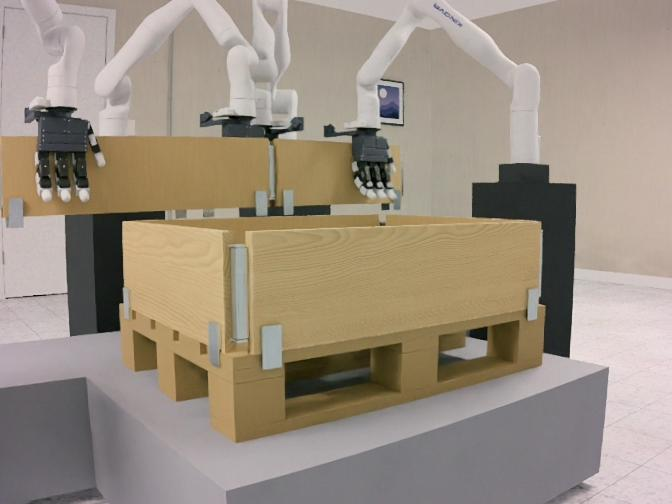

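Request:
move --arm1 '{"joints":{"joint1_rad":0.57558,"joint2_rad":0.72992,"joint4_rad":1.81235,"joint6_rad":0.59933,"joint7_rad":0.61308},"min_time_s":5}' --arm2 '{"joints":{"joint1_rad":-0.47685,"joint2_rad":0.79337,"joint4_rad":1.66693,"joint6_rad":0.68129,"joint7_rad":2.53135},"min_time_s":5}' --arm3 '{"joints":{"joint1_rad":-0.49636,"joint2_rad":1.04531,"joint4_rad":1.14785,"joint6_rad":0.94843,"joint7_rad":0.88624},"min_time_s":5}' --arm4 '{"joints":{"joint1_rad":0.29255,"joint2_rad":0.89432,"joint4_rad":1.65618,"joint6_rad":0.59109,"joint7_rad":-0.96695},"min_time_s":5}'

Scene clock: 1462.23 s.
Joint torques (N m): arm1=[-13.97 -37.37 -12.78 -39.72 -7.81 -14.46 -4.16] | arm2=[-1.54 -41.12 1.72 -21.25 1.68 -6.16 0.29] | arm3=[-16.3 -36.96 -11.35 -17.78 -3.49 -5 1.51] | arm4=[30.32 -30.65 28.07 -22.76 5.19 -8.19 -3.15]
Flange force (N): arm1=[8.4 -74.8 18.9] | arm2=[9.2 9.9 32.5] | arm3=[-4.3 -26.5 13.8] | arm4=[4.2 -65.6 6.2]
move: arm1 done; arm2 done; arm3 done; arm4 done
Joint velocities: within noise
arm1.joint_positions: joint1_rad=+0.576 joint2_rad=+0.730 joint3_rad=+0.000 joint4_rad=+1.812 joint5_rad=+0.000 joint6_rad=+0.599 joint7_rad=+0.613 hand_index_mcp=+0.959 hand_index_abd=+0.000 hand_index_pip=+0.943 hand_index_dip=+0.947 hand_middle_mcp=+0.959 hand_middle_abd=+0.000 hand_middle_pip=+0.944 hand_middle_dip=+0.947 hand_ring_mcp=+0.959 hand_ring_abd=+0.000 hand_ring_pip=+0.943 hand_ring_dip=+0.947 hand_thumb_cmc=+0.943 hand_thumb_axl=+0.678 hand_thumb_mcp=-0.543 hand_thumb_ipl=+0.168 hand_current_limit=+0.750 hand_speed=-0.850
arm1.joint_status: all done
arm1.hand_state: goal,goal,goal,goal,goal,goal,goal,goal,goal,goal,goal,goal,goal,goal,goal,goal
arm1.index_mcp_current_ma: -25
arm1.index_abd_current_ma: 0
arm1.index_pip_current_ma: -12
arm1.index_dip_current_ma: -5
arm1.middle_mcp_current_ma: -25
arm1.middle_abd_current_ma: 0
arm1.middle_pip_current_ma: -12
arm1.middle_dip_current_ma: -5
arm1.ring_mcp_current_ma: -25
arm1.ring_abd_current_ma: 0
arm1.ring_pip_current_ma: -13
arm1.ring_dip_current_ma: -5
arm1.thumb_cmc_current_ma: -13
arm1.thumb_axl_current_ma: 0
arm1.thumb_mcp_current_ma: 65
arm1.thumb_ipl_current_ma: 0
arm1.hand_goal_index_mcp: 0.970
arm1.hand_goal_index_abd: 0.000
arm1.hand_goal_index_pip: 0.950
arm1.hand_goal_index_dip: 0.950
arm1.hand_goal_middle_mcp: 0.970
arm1.hand_goal_middle_abd: 0.000
arm1.hand_goal_middle_pip: 0.950
arm1.hand_goal_middle_dip: 0.950
arm1.hand_goal_ring_mcp: 0.970
arm1.hand_goal_ring_abd: 0.000
arm1.hand_goal_ring_pip: 0.950
arm1.hand_goal_ring_dip: 0.950
arm1.hand_goal_thumb_cmc: 0.950
arm1.hand_goal_thumb_axl: 0.678
arm1.hand_goal_thumb_mcp: -0.562
arm1.hand_goal_thumb_ipl: 0.168
arm1.hand: x=-0.1150 y=-0.4311 z=+0.7911 quat_wxyz=(+0.000, +0.013, +1.000, -0.001) (m; scene frame)
arm2.joint_positions: joint1_rad=-0.477 joint2_rad=+0.793 joint3_rad=+0.000 joint4_rad=+1.667 joint5_rad=+0.000 joint6_rad=+0.681 joint7_rad=+2.531 hand_index_mcp=+0.750 hand_index_abd=-0.613 hand_index_pip=+0.577 hand_index_dip=+0.696 hand_middle_mcp=+0.738 hand_middle_abd=-0.611 hand_middle_pip=+0.583 hand_middle_dip=+0.700 hand_ring_mcp=+0.708 hand_ring_abd=-0.603 hand_ring_pip=+0.633 hand_ring_dip=+0.716 hand_thumb_cmc=+0.937 hand_thumb_axl=+0.677 hand_thumb_mcp=-0.544 hand_thumb_ipl=+0.168 hand_current_limit=+0.750 hand_speed=-0.850
arm2.joint_status: all done
arm2.hand_state: goal,goal,goal,goal,goal,goal,goal,goal,blocked,blocked,blocked,blocked,goal,goal,goal,goal
arm2.index_mcp_current_ma: -9
arm2.index_abd_current_ma: 13
arm2.index_pip_current_ma: 1
arm2.index_dip_current_ma: 0
arm2.middle_mcp_current_ma: -43
arm2.middle_abd_current_ma: 17
arm2.middle_pip_current_ma: 14
arm2.middle_dip_current_ma: 8
arm2.ring_mcp_current_ma: -160
arm2.ring_abd_current_ma: 95
arm2.ring_pip_current_ma: 190
arm2.ring_dip_current_ma: 55
arm2.thumb_cmc_current_ma: -32
arm2.thumb_axl_current_ma: -2
arm2.thumb_mcp_current_ma: 62
arm2.thumb_ipl_current_ma: 0
arm2.hand_goal_index_mcp: 0.754
arm2.hand_goal_index_abd: -0.620
arm2.hand_goal_index_pip: 0.576
arm2.hand_goal_index_dip: 0.696
arm2.hand_goal_middle_mcp: 0.754
arm2.hand_goal_middle_abd: -0.620
arm2.hand_goal_middle_pip: 0.576
arm2.hand_goal_middle_dip: 0.696
arm2.hand_goal_ring_mcp: 0.754
arm2.hand_goal_ring_abd: -0.640
arm2.hand_goal_ring_pip: 0.576
arm2.hand_goal_ring_dip: 0.696
arm2.hand_goal_thumb_cmc: 0.950
arm2.hand_goal_thumb_axl: 0.678
arm2.hand_goal_thumb_mcp: -0.562
arm2.hand_goal_thumb_ipl: 0.168
arm2.hand: x=-0.0637 y=-0.5340 z=+0.8050 quat_wxyz=(+0.000, -1.000, +0.013, +0.000) (m; scene frame)
arm3.joint_positions: joint1_rad=-0.496 joint2_rad=+1.045 joint3_rad=+0.000 joint4_rad=+1.148 joint5_rad=+0.000 joint6_rad=+0.948 joint7_rad=+0.886 hand_index_mcp=+0.959 hand_index_abd=+0.000 hand_index_pip=+0.944 hand_index_dip=+0.946 hand_middle_mcp=+0.961 hand_middle_abd=+0.000 hand_middle_pip=+0.943 hand_middle_dip=+0.947 hand_ring_mcp=+0.958 hand_ring_abd=+0.000 hand_ring_pip=+0.943 hand_ring_dip=+0.947 hand_thumb_cmc=+0.943 hand_thumb_axl=+0.678 hand_thumb_mcp=-0.542 hand_thumb_ipl=+0.168 hand_current_limit=+0.750 hand_speed=-0.850
arm3.joint_status: all done
arm3.hand_state: goal,goal,goal,goal,goal,goal,goal,goal,goal,goal,goal,goal,goal,goal,blocked,goal
arm3.index_mcp_current_ma: -5
arm3.index_abd_current_ma: 0
arm3.index_pip_current_ma: -2
arm3.index_dip_current_ma: -1
arm3.middle_mcp_current_ma: -4
arm3.middle_abd_current_ma: 0
arm3.middle_pip_current_ma: -2
arm3.middle_dip_current_ma: -1
arm3.ring_mcp_current_ma: -6
arm3.ring_abd_current_ma: 0
arm3.ring_pip_current_ma: -2
arm3.ring_dip_current_ma: -1
arm3.thumb_cmc_current_ma: -2
arm3.thumb_axl_current_ma: 0
arm3.thumb_mcp_current_ma: 21
arm3.thumb_ipl_current_ma: 0
arm3.hand_goal_index_mcp: 0.970
arm3.hand_goal_index_abd: 0.000
arm3.hand_goal_index_pip: 0.950
arm3.hand_goal_index_dip: 0.950
arm3.hand_goal_middle_mcp: 0.970
arm3.hand_goal_middle_abd: 0.000
arm3.hand_goal_middle_pip: 0.950
arm3.hand_goal_middle_dip: 0.950
arm3.hand_goal_ring_mcp: 0.970
arm3.hand_goal_ring_abd: 0.000
arm3.hand_goal_ring_pip: 0.950
arm3.hand_goal_ring_dip: 0.950
arm3.hand_goal_thumb_cmc: 0.950
arm3.hand_goal_thumb_axl: 0.678
arm3.hand_goal_thumb_mcp: -0.562
arm3.hand_goal_thumb_ipl: 0.168
arm3.hand: x=+0.4686 y=-0.4990 z=+0.7955 quat_wxyz=(-0.002, +1.000, -0.013, +0.006) (m; scene frame)
arm4.joint_positions: joint1_rad=+0.293 joint2_rad=+0.894 joint3_rad=+0.000 joint4_rad=+1.656 joint5_rad=+0.000 joint6_rad=+0.591 joint7_rad=-0.967 hand_index_mcp=+0.960 hand_index_abd=+0.000 hand_index_pip=+0.943 hand_index_dip=+0.947 hand_middle_mcp=+0.960 hand_middle_abd=+0.000 hand_middle_pip=+0.943 hand_middle_dip=+0.947 hand_ring_mcp=+0.960 hand_ring_abd=+0.000 hand_ring_pip=+0.944 hand_ring_dip=+0.947 hand_thumb_cmc=+0.944 hand_thumb_axl=+0.678 hand_thumb_mcp=-0.541 hand_thumb_ipl=+0.168 hand_current_limit=+0.750 hand_speed=-0.850
arm4.joint_status: all done
arm4.hand_state: goal,goal,goal,goal,goal,goal,goal,goal,goal,goal,goal,goal,goal,goal,blocked,goal
arm4.index_mcp_current_ma: -4
arm4.index_abd_current_ma: 0
arm4.index_pip_current_ma: -2
arm4.index_dip_current_ma: -1
arm4.middle_mcp_current_ma: -4
arm4.middle_abd_current_ma: 0
arm4.middle_pip_current_ma: -2
arm4.middle_dip_current_ma: -1
arm4.ring_mcp_current_ma: -5
arm4.ring_abd_current_ma: 0
arm4.ring_pip_current_ma: -2
arm4.ring_dip_current_ma: -1
arm4.thumb_cmc_current_ma: -2
arm4.thumb_axl_current_ma: 0
arm4.thumb_mcp_current_ma: 22
arm4.thumb_ipl_current_ma: 0
arm4.hand_goal_index_mcp: 0.970
arm4.hand_goal_index_abd: 0.000
arm4.hand_goal_index_pip: 0.950
arm4.hand_goal_index_dip: 0.950
arm4.hand_goal_middle_mcp: 0.970
arm4.hand_goal_middle_abd: 0.000
arm4.hand_goal_middle_pip: 0.950
arm4.hand_goal_middle_dip: 0.950
arm4.hand_goal_ring_mcp: 0.970
arm4.hand_goal_ring_abd: 0.000
arm4.hand_goal_ring_pip: 0.950
arm4.hand_goal_ring_dip: 0.950
arm4.hand_goal_thumb_cmc: 0.950
arm4.hand_goal_thumb_axl: 0.678
arm4.hand_goal_thumb_mcp: -0.562
arm4.hand_goal_thumb_ipl: 0.168
arm4.hand: x=-0.4927 y=-0.5078 z=+0.7918 quat_wxyz=(+0.000, +0.999, +0.038, +0.004) (m; scene frame)
pictures: none

Request:
move --arm1 '{"joints":{"joint1_rad":0.52119,"joint2_rad":0.78004,"joint4_rad":1.68239,"joint6_rad":0.67916,"joint7_rad":0.55869},"min_time_s":6}' --arm2 '{"joints":{"joint1_rad":-0.43057,"joint2_rad":0.85586,"joint4_rad":1.51331,"joint6_rad":0.77243,"joint7_rad":2.57763},"min_time_s":6}' --arm3 '{"joints":{"joint1_rad":-0.43647,"joint2_rad":0.99541,"joint4_rad":1.27057,"joint6_rad":0.87561,"joint7_rad":0.94613},"min_time_s":6}' --arm4 '{"joints":{"joint1_rad":0.21165,"joint2_rad":0.86483,"joint4_rad":1.74269,"joint6_rad":0.53407,"joint7_rad":-1.04785},"min_time_s":6}'

Scene clock: 1497.90 s.
Joint torques (N m): arm1=[-13.09 -41.91 -11.52 -41.41 -7.66 -14.89 -4.13] | arm2=[-2.45 -40.78 0.9 -21.51 1.37 -6.86 0.25] | arm3=[-17.53 -36.18 -13.2 -16.33 -3.7 -4.16 1.55] | arm4=[31.12 -27.94 29.71 -18.86 4.89 -6.56 -3.2]
Flange force (N): arm1=[9.1 -74.2 23.6] | arm2=[10.3 9.7 25.6] | arm3=[-7.6 -27.1 15.8] | arm4=[7.3 -65.3 5.8]
move: arm1 done; arm2 done; arm3 done; arm4 done
Joint velocities: within noise
arm1.joint_positions: joint1_rad=+0.521 joint2_rad=+0.780 joint3_rad=+0.000 joint4_rad=+1.682 joint5_rad=+0.000 joint6_rad=+0.679 joint7_rad=+0.559 hand_index_mcp=+0.959 hand_index_abd=+0.000 hand_index_pip=+0.943 hand_index_dip=+0.947 hand_middle_mcp=+0.959 hand_middle_abd=+0.000 hand_middle_pip=+0.944 hand_middle_dip=+0.947 hand_ring_mcp=+0.959 hand_ring_abd=+0.000 hand_ring_pip=+0.943 hand_ring_dip=+0.947 hand_thumb_cmc=+0.943 hand_thumb_axl=+0.678 hand_thumb_mcp=-0.543 hand_thumb_ipl=+0.168 hand_current_limit=+0.750 hand_speed=-0.850
arm1.joint_status: all done
arm1.hand_state: goal,goal,goal,goal,goal,goal,goal,goal,goal,goal,goal,goal,goal,goal,goal,goal
arm1.index_mcp_current_ma: -25
arm1.index_abd_current_ma: 0
arm1.index_pip_current_ma: -12
arm1.index_dip_current_ma: -5
arm1.middle_mcp_current_ma: -25
arm1.middle_abd_current_ma: 0
arm1.middle_pip_current_ma: -12
arm1.middle_dip_current_ma: -5
arm1.ring_mcp_current_ma: -25
arm1.ring_abd_current_ma: 0
arm1.ring_pip_current_ma: -13
arm1.ring_dip_current_ma: -5
arm1.thumb_cmc_current_ma: -13
arm1.thumb_axl_current_ma: 0
arm1.thumb_mcp_current_ma: 65
arm1.thumb_ipl_current_ma: 0
arm1.hand_goal_index_mcp: 0.970
arm1.hand_goal_index_abd: 0.000
arm1.hand_goal_index_pip: 0.950
arm1.hand_goal_index_dip: 0.950
arm1.hand_goal_middle_mcp: 0.970
arm1.hand_goal_middle_abd: 0.000
arm1.hand_goal_middle_pip: 0.950
arm1.hand_goal_middle_dip: 0.950
arm1.hand_goal_ring_mcp: 0.970
arm1.hand_goal_ring_abd: 0.000
arm1.hand_goal_ring_pip: 0.950
arm1.hand_goal_ring_dip: 0.950
arm1.hand_goal_thumb_cmc: 0.950
arm1.hand_goal_thumb_axl: 0.678
arm1.hand_goal_thumb_mcp: -0.562
arm1.hand_goal_thumb_ipl: 0.168
arm1.hand: x=-0.1149 y=-0.3861 z=+0.7916 quat_wxyz=(+0.000, +0.013, +1.000, -0.001) (m; scene frame)
arm2.joint_positions: joint1_rad=-0.431 joint2_rad=+0.856 joint3_rad=+0.000 joint4_rad=+1.513 joint5_rad=+0.000 joint6_rad=+0.772 joint7_rad=+2.578 hand_index_mcp=+0.750 hand_index_abd=-0.613 hand_index_pip=+0.577 hand_index_dip=+0.696 hand_middle_mcp=+0.741 hand_middle_abd=-0.612 hand_middle_pip=+0.581 hand_middle_dip=+0.700 hand_ring_mcp=+0.710 hand_ring_abd=-0.603 hand_ring_pip=+0.633 hand_ring_dip=+0.716 hand_thumb_cmc=+0.937 hand_thumb_axl=+0.677 hand_thumb_mcp=-0.544 hand_thumb_ipl=+0.168 hand_current_limit=+0.750 hand_speed=-0.850
arm2.joint_status: all done
arm2.hand_state: goal,goal,goal,goal,goal,goal,goal,goal,blocked,blocked,blocked,blocked,goal,goal,goal,goal
arm2.index_mcp_current_ma: -9
arm2.index_abd_current_ma: 13
arm2.index_pip_current_ma: 1
arm2.index_dip_current_ma: 0
arm2.middle_mcp_current_ma: -34
arm2.middle_abd_current_ma: 16
arm2.middle_pip_current_ma: 10
arm2.middle_dip_current_ma: 8
arm2.ring_mcp_current_ma: -149
arm2.ring_abd_current_ma: 95
arm2.ring_pip_current_ma: 190
arm2.ring_dip_current_ma: 55
arm2.thumb_cmc_current_ma: -32
arm2.thumb_axl_current_ma: -2
arm2.thumb_mcp_current_ma: 62
arm2.thumb_ipl_current_ma: 0
arm2.hand_goal_index_mcp: 0.754
arm2.hand_goal_index_abd: -0.620
arm2.hand_goal_index_pip: 0.576
arm2.hand_goal_index_dip: 0.696
arm2.hand_goal_middle_mcp: 0.754
arm2.hand_goal_middle_abd: -0.620
arm2.hand_goal_middle_pip: 0.576
arm2.hand_goal_middle_dip: 0.696
arm2.hand_goal_ring_mcp: 0.754
arm2.hand_goal_ring_abd: -0.640
arm2.hand_goal_ring_pip: 0.576
arm2.hand_goal_ring_dip: 0.696
arm2.hand_goal_thumb_cmc: 0.950
arm2.hand_goal_thumb_axl: 0.678
arm2.hand_goal_thumb_mcp: -0.562
arm2.hand_goal_thumb_ipl: 0.168
arm2.hand: x=-0.0637 y=-0.4890 z=+0.8047 quat_wxyz=(+0.000, -1.000, +0.013, +0.000) (m; scene frame)
arm3.joint_positions: joint1_rad=-0.436 joint2_rad=+0.995 joint3_rad=+0.000 joint4_rad=+1.271 joint5_rad=+0.000 joint6_rad=+0.876 joint7_rad=+0.946 hand_index_mcp=+0.959 hand_index_abd=+0.000 hand_index_pip=+0.944 hand_index_dip=+0.946 hand_middle_mcp=+0.961 hand_middle_abd=+0.000 hand_middle_pip=+0.943 hand_middle_dip=+0.947 hand_ring_mcp=+0.958 hand_ring_abd=+0.000 hand_ring_pip=+0.943 hand_ring_dip=+0.947 hand_thumb_cmc=+0.943 hand_thumb_axl=+0.678 hand_thumb_mcp=-0.542 hand_thumb_ipl=+0.168 hand_current_limit=+0.750 hand_speed=-0.850
arm3.joint_status: all done
arm3.hand_state: goal,goal,goal,goal,goal,goal,goal,goal,goal,goal,goal,goal,goal,goal,blocked,goal
arm3.index_mcp_current_ma: -5
arm3.index_abd_current_ma: 0
arm3.index_pip_current_ma: -2
arm3.index_dip_current_ma: -1
arm3.middle_mcp_current_ma: -4
arm3.middle_abd_current_ma: 0
arm3.middle_pip_current_ma: -2
arm3.middle_dip_current_ma: -1
arm3.ring_mcp_current_ma: -6
arm3.ring_abd_current_ma: 0
arm3.ring_pip_current_ma: -2
arm3.ring_dip_current_ma: -1
arm3.thumb_cmc_current_ma: -2
arm3.thumb_axl_current_ma: 0
arm3.thumb_mcp_current_ma: 21
arm3.thumb_ipl_current_ma: 0
arm3.hand_goal_index_mcp: 0.970
arm3.hand_goal_index_abd: 0.000
arm3.hand_goal_index_pip: 0.950
arm3.hand_goal_index_dip: 0.950
arm3.hand_goal_middle_mcp: 0.970
arm3.hand_goal_middle_abd: 0.000
arm3.hand_goal_middle_pip: 0.950
arm3.hand_goal_middle_dip: 0.950
arm3.hand_goal_ring_mcp: 0.970
arm3.hand_goal_ring_abd: 0.000
arm3.hand_goal_ring_pip: 0.950
arm3.hand_goal_ring_dip: 0.950
arm3.hand_goal_thumb_cmc: 0.950
arm3.hand_goal_thumb_axl: 0.678
arm3.hand_goal_thumb_mcp: -0.562
arm3.hand_goal_thumb_ipl: 0.168
arm3.hand: x=+0.4686 y=-0.4540 z=+0.7955 quat_wxyz=(-0.002, +1.000, -0.013, +0.006) (m; scene frame)
arm4.joint_positions: joint1_rad=+0.212 joint2_rad=+0.865 joint3_rad=+0.000 joint4_rad=+1.743 joint5_rad=+0.000 joint6_rad=+0.534 joint7_rad=-1.048 hand_index_mcp=+0.960 hand_index_abd=+0.000 hand_index_pip=+0.943 hand_index_dip=+0.947 hand_middle_mcp=+0.960 hand_middle_abd=+0.000 hand_middle_pip=+0.943 hand_middle_dip=+0.947 hand_ring_mcp=+0.960 hand_ring_abd=+0.000 hand_ring_pip=+0.944 hand_ring_dip=+0.947 hand_thumb_cmc=+0.944 hand_thumb_axl=+0.678 hand_thumb_mcp=-0.541 hand_thumb_ipl=+0.168 hand_current_limit=+0.750 hand_speed=-0.850
arm4.joint_status: all done
arm4.hand_state: goal,goal,goal,goal,goal,goal,goal,goal,goal,goal,goal,goal,goal,goal,blocked,goal
arm4.index_mcp_current_ma: -4
arm4.index_abd_current_ma: 0
arm4.index_pip_current_ma: -2
arm4.index_dip_current_ma: -1
arm4.middle_mcp_current_ma: -4
arm4.middle_abd_current_ma: 0
arm4.middle_pip_current_ma: -2
arm4.middle_dip_current_ma: -1
arm4.ring_mcp_current_ma: -5
arm4.ring_abd_current_ma: 0
arm4.ring_pip_current_ma: -2
arm4.ring_dip_current_ma: -1
arm4.thumb_cmc_current_ma: -2
arm4.thumb_axl_current_ma: 0
arm4.thumb_mcp_current_ma: 22
arm4.thumb_ipl_current_ma: 0
arm4.hand_goal_index_mcp: 0.970
arm4.hand_goal_index_abd: 0.000
arm4.hand_goal_index_pip: 0.950
arm4.hand_goal_index_dip: 0.950
arm4.hand_goal_middle_mcp: 0.970
arm4.hand_goal_middle_abd: 0.000
arm4.hand_goal_middle_pip: 0.950
arm4.hand_goal_middle_dip: 0.950
arm4.hand_goal_ring_mcp: 0.970
arm4.hand_goal_ring_abd: 0.000
arm4.hand_goal_ring_pip: 0.950
arm4.hand_goal_ring_dip: 0.950
arm4.hand_goal_thumb_cmc: 0.950
arm4.hand_goal_thumb_axl: 0.678
arm4.hand_goal_thumb_mcp: -0.562
arm4.hand_goal_thumb_ipl: 0.168
arm4.hand: x=-0.4927 y=-0.4628 z=+0.7918 quat_wxyz=(+0.000, +0.999, +0.038, +0.004) (m; scene frame)
pictures: none

Request:
move --arm1 '{"joints":{"joint1_rad":0.46957,"joint2_rad":0.84505,"joint4_rad":1.52236,"joint6_rad":0.77418,"joint7_rad":0.50707},"min_time_s":6.5}' --arm2 '{"joints":{"joint1_rad":-0.38649,"joint2_rad":0.93485,"joint4_rad":1.32216,"joint6_rad":0.88458,"joint7_rad":2.62171},"min_time_s":6.5}' --arm3 '{"joints":{"joint1_rad":-0.36351,"joint2_rad":0.95049,"joint4_rad":1.38345,"joint6_rad":0.80765,"joint7_rad":1.01909},"min_time_s":6.5}' --arm4 '{"joints":{"joint1_rad":0.11338,"joint2_rad":0.83914,"joint4_rad":1.8217,"joint6_rad":0.48075,"joint7_rad":-1.14612},"min_time_s":6.5}' --cameras '["all"]'

Scene clock: 1530.83 s.
Joint torques (N m): arm1=[-12.67 -40.21 -10.15 -43.31 -7.48 -17.05 -4.58] | arm2=[-3.52 -47.95 0.33 -21.76 1.05 -5.1 0.14] | arm3=[-16.39 -33.82 -13.12 -15.65 -3.35 -4.16 1.47] | arm4=[32.64 -26.59 31.93 -15.26 4.73 -4.87 -3.33]
Flange force (N): arm1=[12.7 -82.2 12.9] | arm2=[8.3 3.3 35.6] | arm3=[-4.4 -27.5 13.9] | arm4=[9.8 -67.8 8.3]
move: arm1 done; arm2 done; arm3 done; arm4 done
Joint velocities: within noise
arm1.joint_positions: joint1_rad=+0.470 joint2_rad=+0.845 joint3_rad=+0.000 joint4_rad=+1.522 joint5_rad=+0.000 joint6_rad=+0.774 joint7_rad=+0.507 hand_index_mcp=+0.959 hand_index_abd=+0.000 hand_index_pip=+0.943 hand_index_dip=+0.947 hand_middle_mcp=+0.959 hand_middle_abd=+0.000 hand_middle_pip=+0.944 hand_middle_dip=+0.947 hand_ring_mcp=+0.959 hand_ring_abd=+0.000 hand_ring_pip=+0.943 hand_ring_dip=+0.947 hand_thumb_cmc=+0.943 hand_thumb_axl=+0.678 hand_thumb_mcp=-0.543 hand_thumb_ipl=+0.168 hand_current_limit=+0.750 hand_speed=-0.850
arm1.joint_status: all done
arm1.hand_state: goal,goal,goal,goal,goal,goal,goal,goal,goal,goal,goal,goal,goal,goal,goal,goal
arm1.index_mcp_current_ma: -25
arm1.index_abd_current_ma: 0
arm1.index_pip_current_ma: -12
arm1.index_dip_current_ma: -5
arm1.middle_mcp_current_ma: -25
arm1.middle_abd_current_ma: 0
arm1.middle_pip_current_ma: -12
arm1.middle_dip_current_ma: -5
arm1.ring_mcp_current_ma: -25
arm1.ring_abd_current_ma: 0
arm1.ring_pip_current_ma: -13
arm1.ring_dip_current_ma: -5
arm1.thumb_cmc_current_ma: -13
arm1.thumb_axl_current_ma: 0
arm1.thumb_mcp_current_ma: 65
arm1.thumb_ipl_current_ma: 0
arm1.hand_goal_index_mcp: 0.970
arm1.hand_goal_index_abd: 0.000
arm1.hand_goal_index_pip: 0.950
arm1.hand_goal_index_dip: 0.950
arm1.hand_goal_middle_mcp: 0.970
arm1.hand_goal_middle_abd: 0.000
arm1.hand_goal_middle_pip: 0.950
arm1.hand_goal_middle_dip: 0.950
arm1.hand_goal_ring_mcp: 0.970
arm1.hand_goal_ring_abd: 0.000
arm1.hand_goal_ring_pip: 0.950
arm1.hand_goal_ring_dip: 0.950
arm1.hand_goal_thumb_cmc: 0.950
arm1.hand_goal_thumb_axl: 0.678
arm1.hand_goal_thumb_mcp: -0.562
arm1.hand_goal_thumb_ipl: 0.168
arm1.hand: x=-0.1149 y=-0.3361 z=+0.7915 quat_wxyz=(+0.000, +0.013, +1.000, -0.001) (m; scene frame)
arm2.joint_positions: joint1_rad=-0.386 joint2_rad=+0.935 joint3_rad=+0.000 joint4_rad=+1.322 joint5_rad=+0.000 joint6_rad=+0.885 joint7_rad=+2.622 hand_index_mcp=+0.750 hand_index_abd=-0.613 hand_index_pip=+0.577 hand_index_dip=+0.696 hand_middle_mcp=+0.745 hand_middle_abd=-0.612 hand_middle_pip=+0.581 hand_middle_dip=+0.700 hand_ring_mcp=+0.715 hand_ring_abd=-0.603 hand_ring_pip=+0.633 hand_ring_dip=+0.716 hand_thumb_cmc=+0.937 hand_thumb_axl=+0.677 hand_thumb_mcp=-0.544 hand_thumb_ipl=+0.168 hand_current_limit=+0.750 hand_speed=-0.850
arm2.joint_status: all done
arm2.hand_state: goal,goal,goal,goal,goal,goal,goal,goal,blocked,blocked,blocked,blocked,goal,goal,goal,goal
arm2.index_mcp_current_ma: -9
arm2.index_abd_current_ma: 13
arm2.index_pip_current_ma: 1
arm2.index_dip_current_ma: 0
arm2.middle_mcp_current_ma: -21
arm2.middle_abd_current_ma: 14
arm2.middle_pip_current_ma: 9
arm2.middle_dip_current_ma: 7
arm2.ring_mcp_current_ma: -129
arm2.ring_abd_current_ma: 95
arm2.ring_pip_current_ma: 190
arm2.ring_dip_current_ma: 55
arm2.thumb_cmc_current_ma: -32
arm2.thumb_axl_current_ma: -2
arm2.thumb_mcp_current_ma: 62
arm2.thumb_ipl_current_ma: 0
arm2.hand_goal_index_mcp: 0.754
arm2.hand_goal_index_abd: -0.620
arm2.hand_goal_index_pip: 0.576
arm2.hand_goal_index_dip: 0.696
arm2.hand_goal_middle_mcp: 0.754
arm2.hand_goal_middle_abd: -0.620
arm2.hand_goal_middle_pip: 0.576
arm2.hand_goal_middle_dip: 0.696
arm2.hand_goal_ring_mcp: 0.754
arm2.hand_goal_ring_abd: -0.640
arm2.hand_goal_ring_pip: 0.576
arm2.hand_goal_ring_dip: 0.696
arm2.hand_goal_thumb_cmc: 0.950
arm2.hand_goal_thumb_axl: 0.678
arm2.hand_goal_thumb_mcp: -0.562
arm2.hand_goal_thumb_ipl: 0.168
arm2.hand: x=-0.0637 y=-0.4390 z=+0.8048 quat_wxyz=(+0.000, -1.000, +0.013, +0.000) (m; scene frame)
arm3.joint_positions: joint1_rad=-0.364 joint2_rad=+0.950 joint3_rad=+0.000 joint4_rad=+1.383 joint5_rad=+0.000 joint6_rad=+0.808 joint7_rad=+1.019 hand_index_mcp=+0.959 hand_index_abd=+0.000 hand_index_pip=+0.944 hand_index_dip=+0.946 hand_middle_mcp=+0.961 hand_middle_abd=+0.000 hand_middle_pip=+0.943 hand_middle_dip=+0.947 hand_ring_mcp=+0.958 hand_ring_abd=+0.000 hand_ring_pip=+0.943 hand_ring_dip=+0.947 hand_thumb_cmc=+0.943 hand_thumb_axl=+0.678 hand_thumb_mcp=-0.542 hand_thumb_ipl=+0.168 hand_current_limit=+0.750 hand_speed=-0.850
arm3.joint_status: all done
arm3.hand_state: goal,goal,goal,goal,goal,goal,goal,goal,goal,goal,goal,goal,goal,goal,blocked,goal
arm3.index_mcp_current_ma: -5
arm3.index_abd_current_ma: 0
arm3.index_pip_current_ma: -2
arm3.index_dip_current_ma: -1
arm3.middle_mcp_current_ma: -4
arm3.middle_abd_current_ma: 0
arm3.middle_pip_current_ma: -2
arm3.middle_dip_current_ma: -1
arm3.ring_mcp_current_ma: -6
arm3.ring_abd_current_ma: 0
arm3.ring_pip_current_ma: -2
arm3.ring_dip_current_ma: -1
arm3.thumb_cmc_current_ma: -2
arm3.thumb_axl_current_ma: 0
arm3.thumb_mcp_current_ma: 21
arm3.thumb_ipl_current_ma: 0
arm3.hand_goal_index_mcp: 0.970
arm3.hand_goal_index_abd: 0.000
arm3.hand_goal_index_pip: 0.950
arm3.hand_goal_index_dip: 0.950
arm3.hand_goal_middle_mcp: 0.970
arm3.hand_goal_middle_abd: 0.000
arm3.hand_goal_middle_pip: 0.950
arm3.hand_goal_middle_dip: 0.950
arm3.hand_goal_ring_mcp: 0.970
arm3.hand_goal_ring_abd: 0.000
arm3.hand_goal_ring_pip: 0.950
arm3.hand_goal_ring_dip: 0.950
arm3.hand_goal_thumb_cmc: 0.950
arm3.hand_goal_thumb_axl: 0.678
arm3.hand_goal_thumb_mcp: -0.562
arm3.hand_goal_thumb_ipl: 0.168
arm3.hand: x=+0.4685 y=-0.4039 z=+0.7954 quat_wxyz=(-0.002, +1.000, -0.013, +0.006) (m; scene frame)
arm4.joint_positions: joint1_rad=+0.113 joint2_rad=+0.839 joint3_rad=+0.000 joint4_rad=+1.822 joint5_rad=+0.000 joint6_rad=+0.481 joint7_rad=-1.146 hand_index_mcp=+0.960 hand_index_abd=+0.000 hand_index_pip=+0.943 hand_index_dip=+0.947 hand_middle_mcp=+0.960 hand_middle_abd=+0.000 hand_middle_pip=+0.943 hand_middle_dip=+0.947 hand_ring_mcp=+0.960 hand_ring_abd=+0.000 hand_ring_pip=+0.944 hand_ring_dip=+0.947 hand_thumb_cmc=+0.944 hand_thumb_axl=+0.678 hand_thumb_mcp=-0.541 hand_thumb_ipl=+0.168 hand_current_limit=+0.750 hand_speed=-0.850
arm4.joint_status: all done
arm4.hand_state: goal,goal,goal,goal,goal,goal,goal,goal,goal,goal,goal,goal,goal,goal,blocked,goal
arm4.index_mcp_current_ma: -4
arm4.index_abd_current_ma: 0
arm4.index_pip_current_ma: -2
arm4.index_dip_current_ma: -1
arm4.middle_mcp_current_ma: -4
arm4.middle_abd_current_ma: 0
arm4.middle_pip_current_ma: -2
arm4.middle_dip_current_ma: -1
arm4.ring_mcp_current_ma: -5
arm4.ring_abd_current_ma: 0
arm4.ring_pip_current_ma: -2
arm4.ring_dip_current_ma: -1
arm4.thumb_cmc_current_ma: -2
arm4.thumb_axl_current_ma: 0
arm4.thumb_mcp_current_ma: 22
arm4.thumb_ipl_current_ma: 0
arm4.hand_goal_index_mcp: 0.970
arm4.hand_goal_index_abd: 0.000
arm4.hand_goal_index_pip: 0.950
arm4.hand_goal_index_dip: 0.950
arm4.hand_goal_middle_mcp: 0.970
arm4.hand_goal_middle_abd: 0.000
arm4.hand_goal_middle_pip: 0.950
arm4.hand_goal_middle_dip: 0.950
arm4.hand_goal_ring_mcp: 0.970
arm4.hand_goal_ring_abd: 0.000
arm4.hand_goal_ring_pip: 0.950
arm4.hand_goal_ring_dip: 0.950
arm4.hand_goal_thumb_cmc: 0.950
arm4.hand_goal_thumb_axl: 0.678
arm4.hand_goal_thumb_mcp: -0.562
arm4.hand_goal_thumb_ipl: 0.168
arm4.hand: x=-0.4927 y=-0.4128 z=+0.7918 quat_wxyz=(+0.000, +0.999, +0.038, +0.004) (m; scene frame)
pictures: arm1_cam_wrist, arm2_cam_wrist, arm3_cam_wrist, arm4_cam_wrist, cam_high, cam_low

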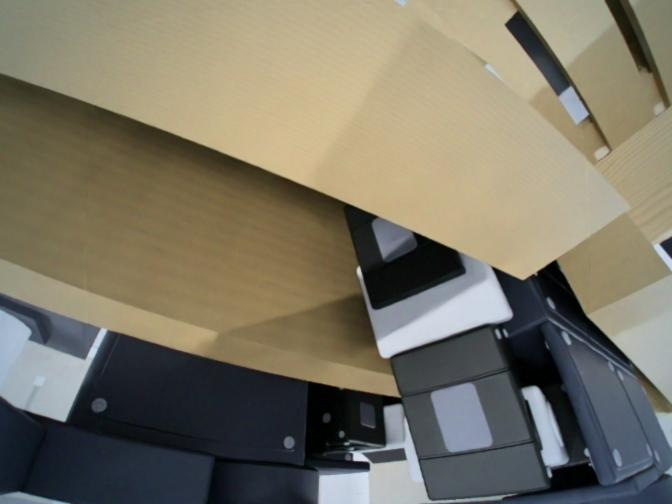

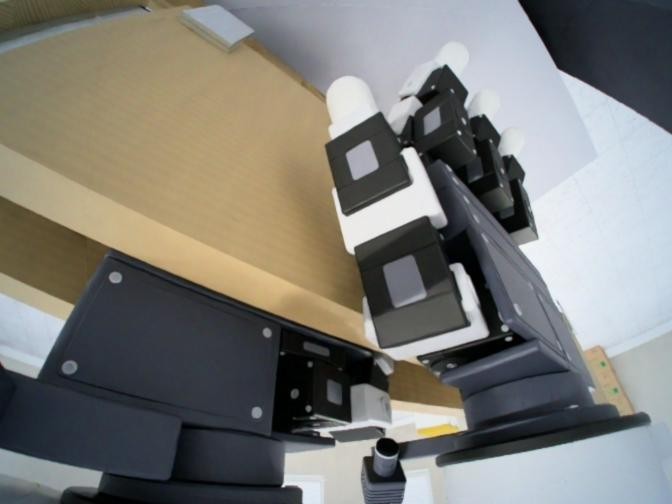

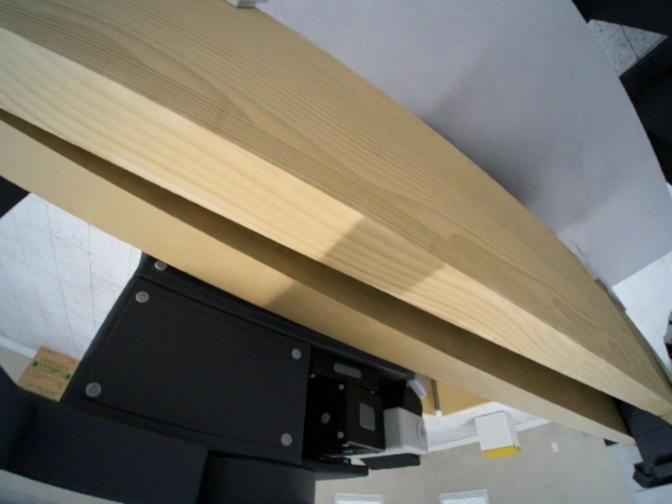

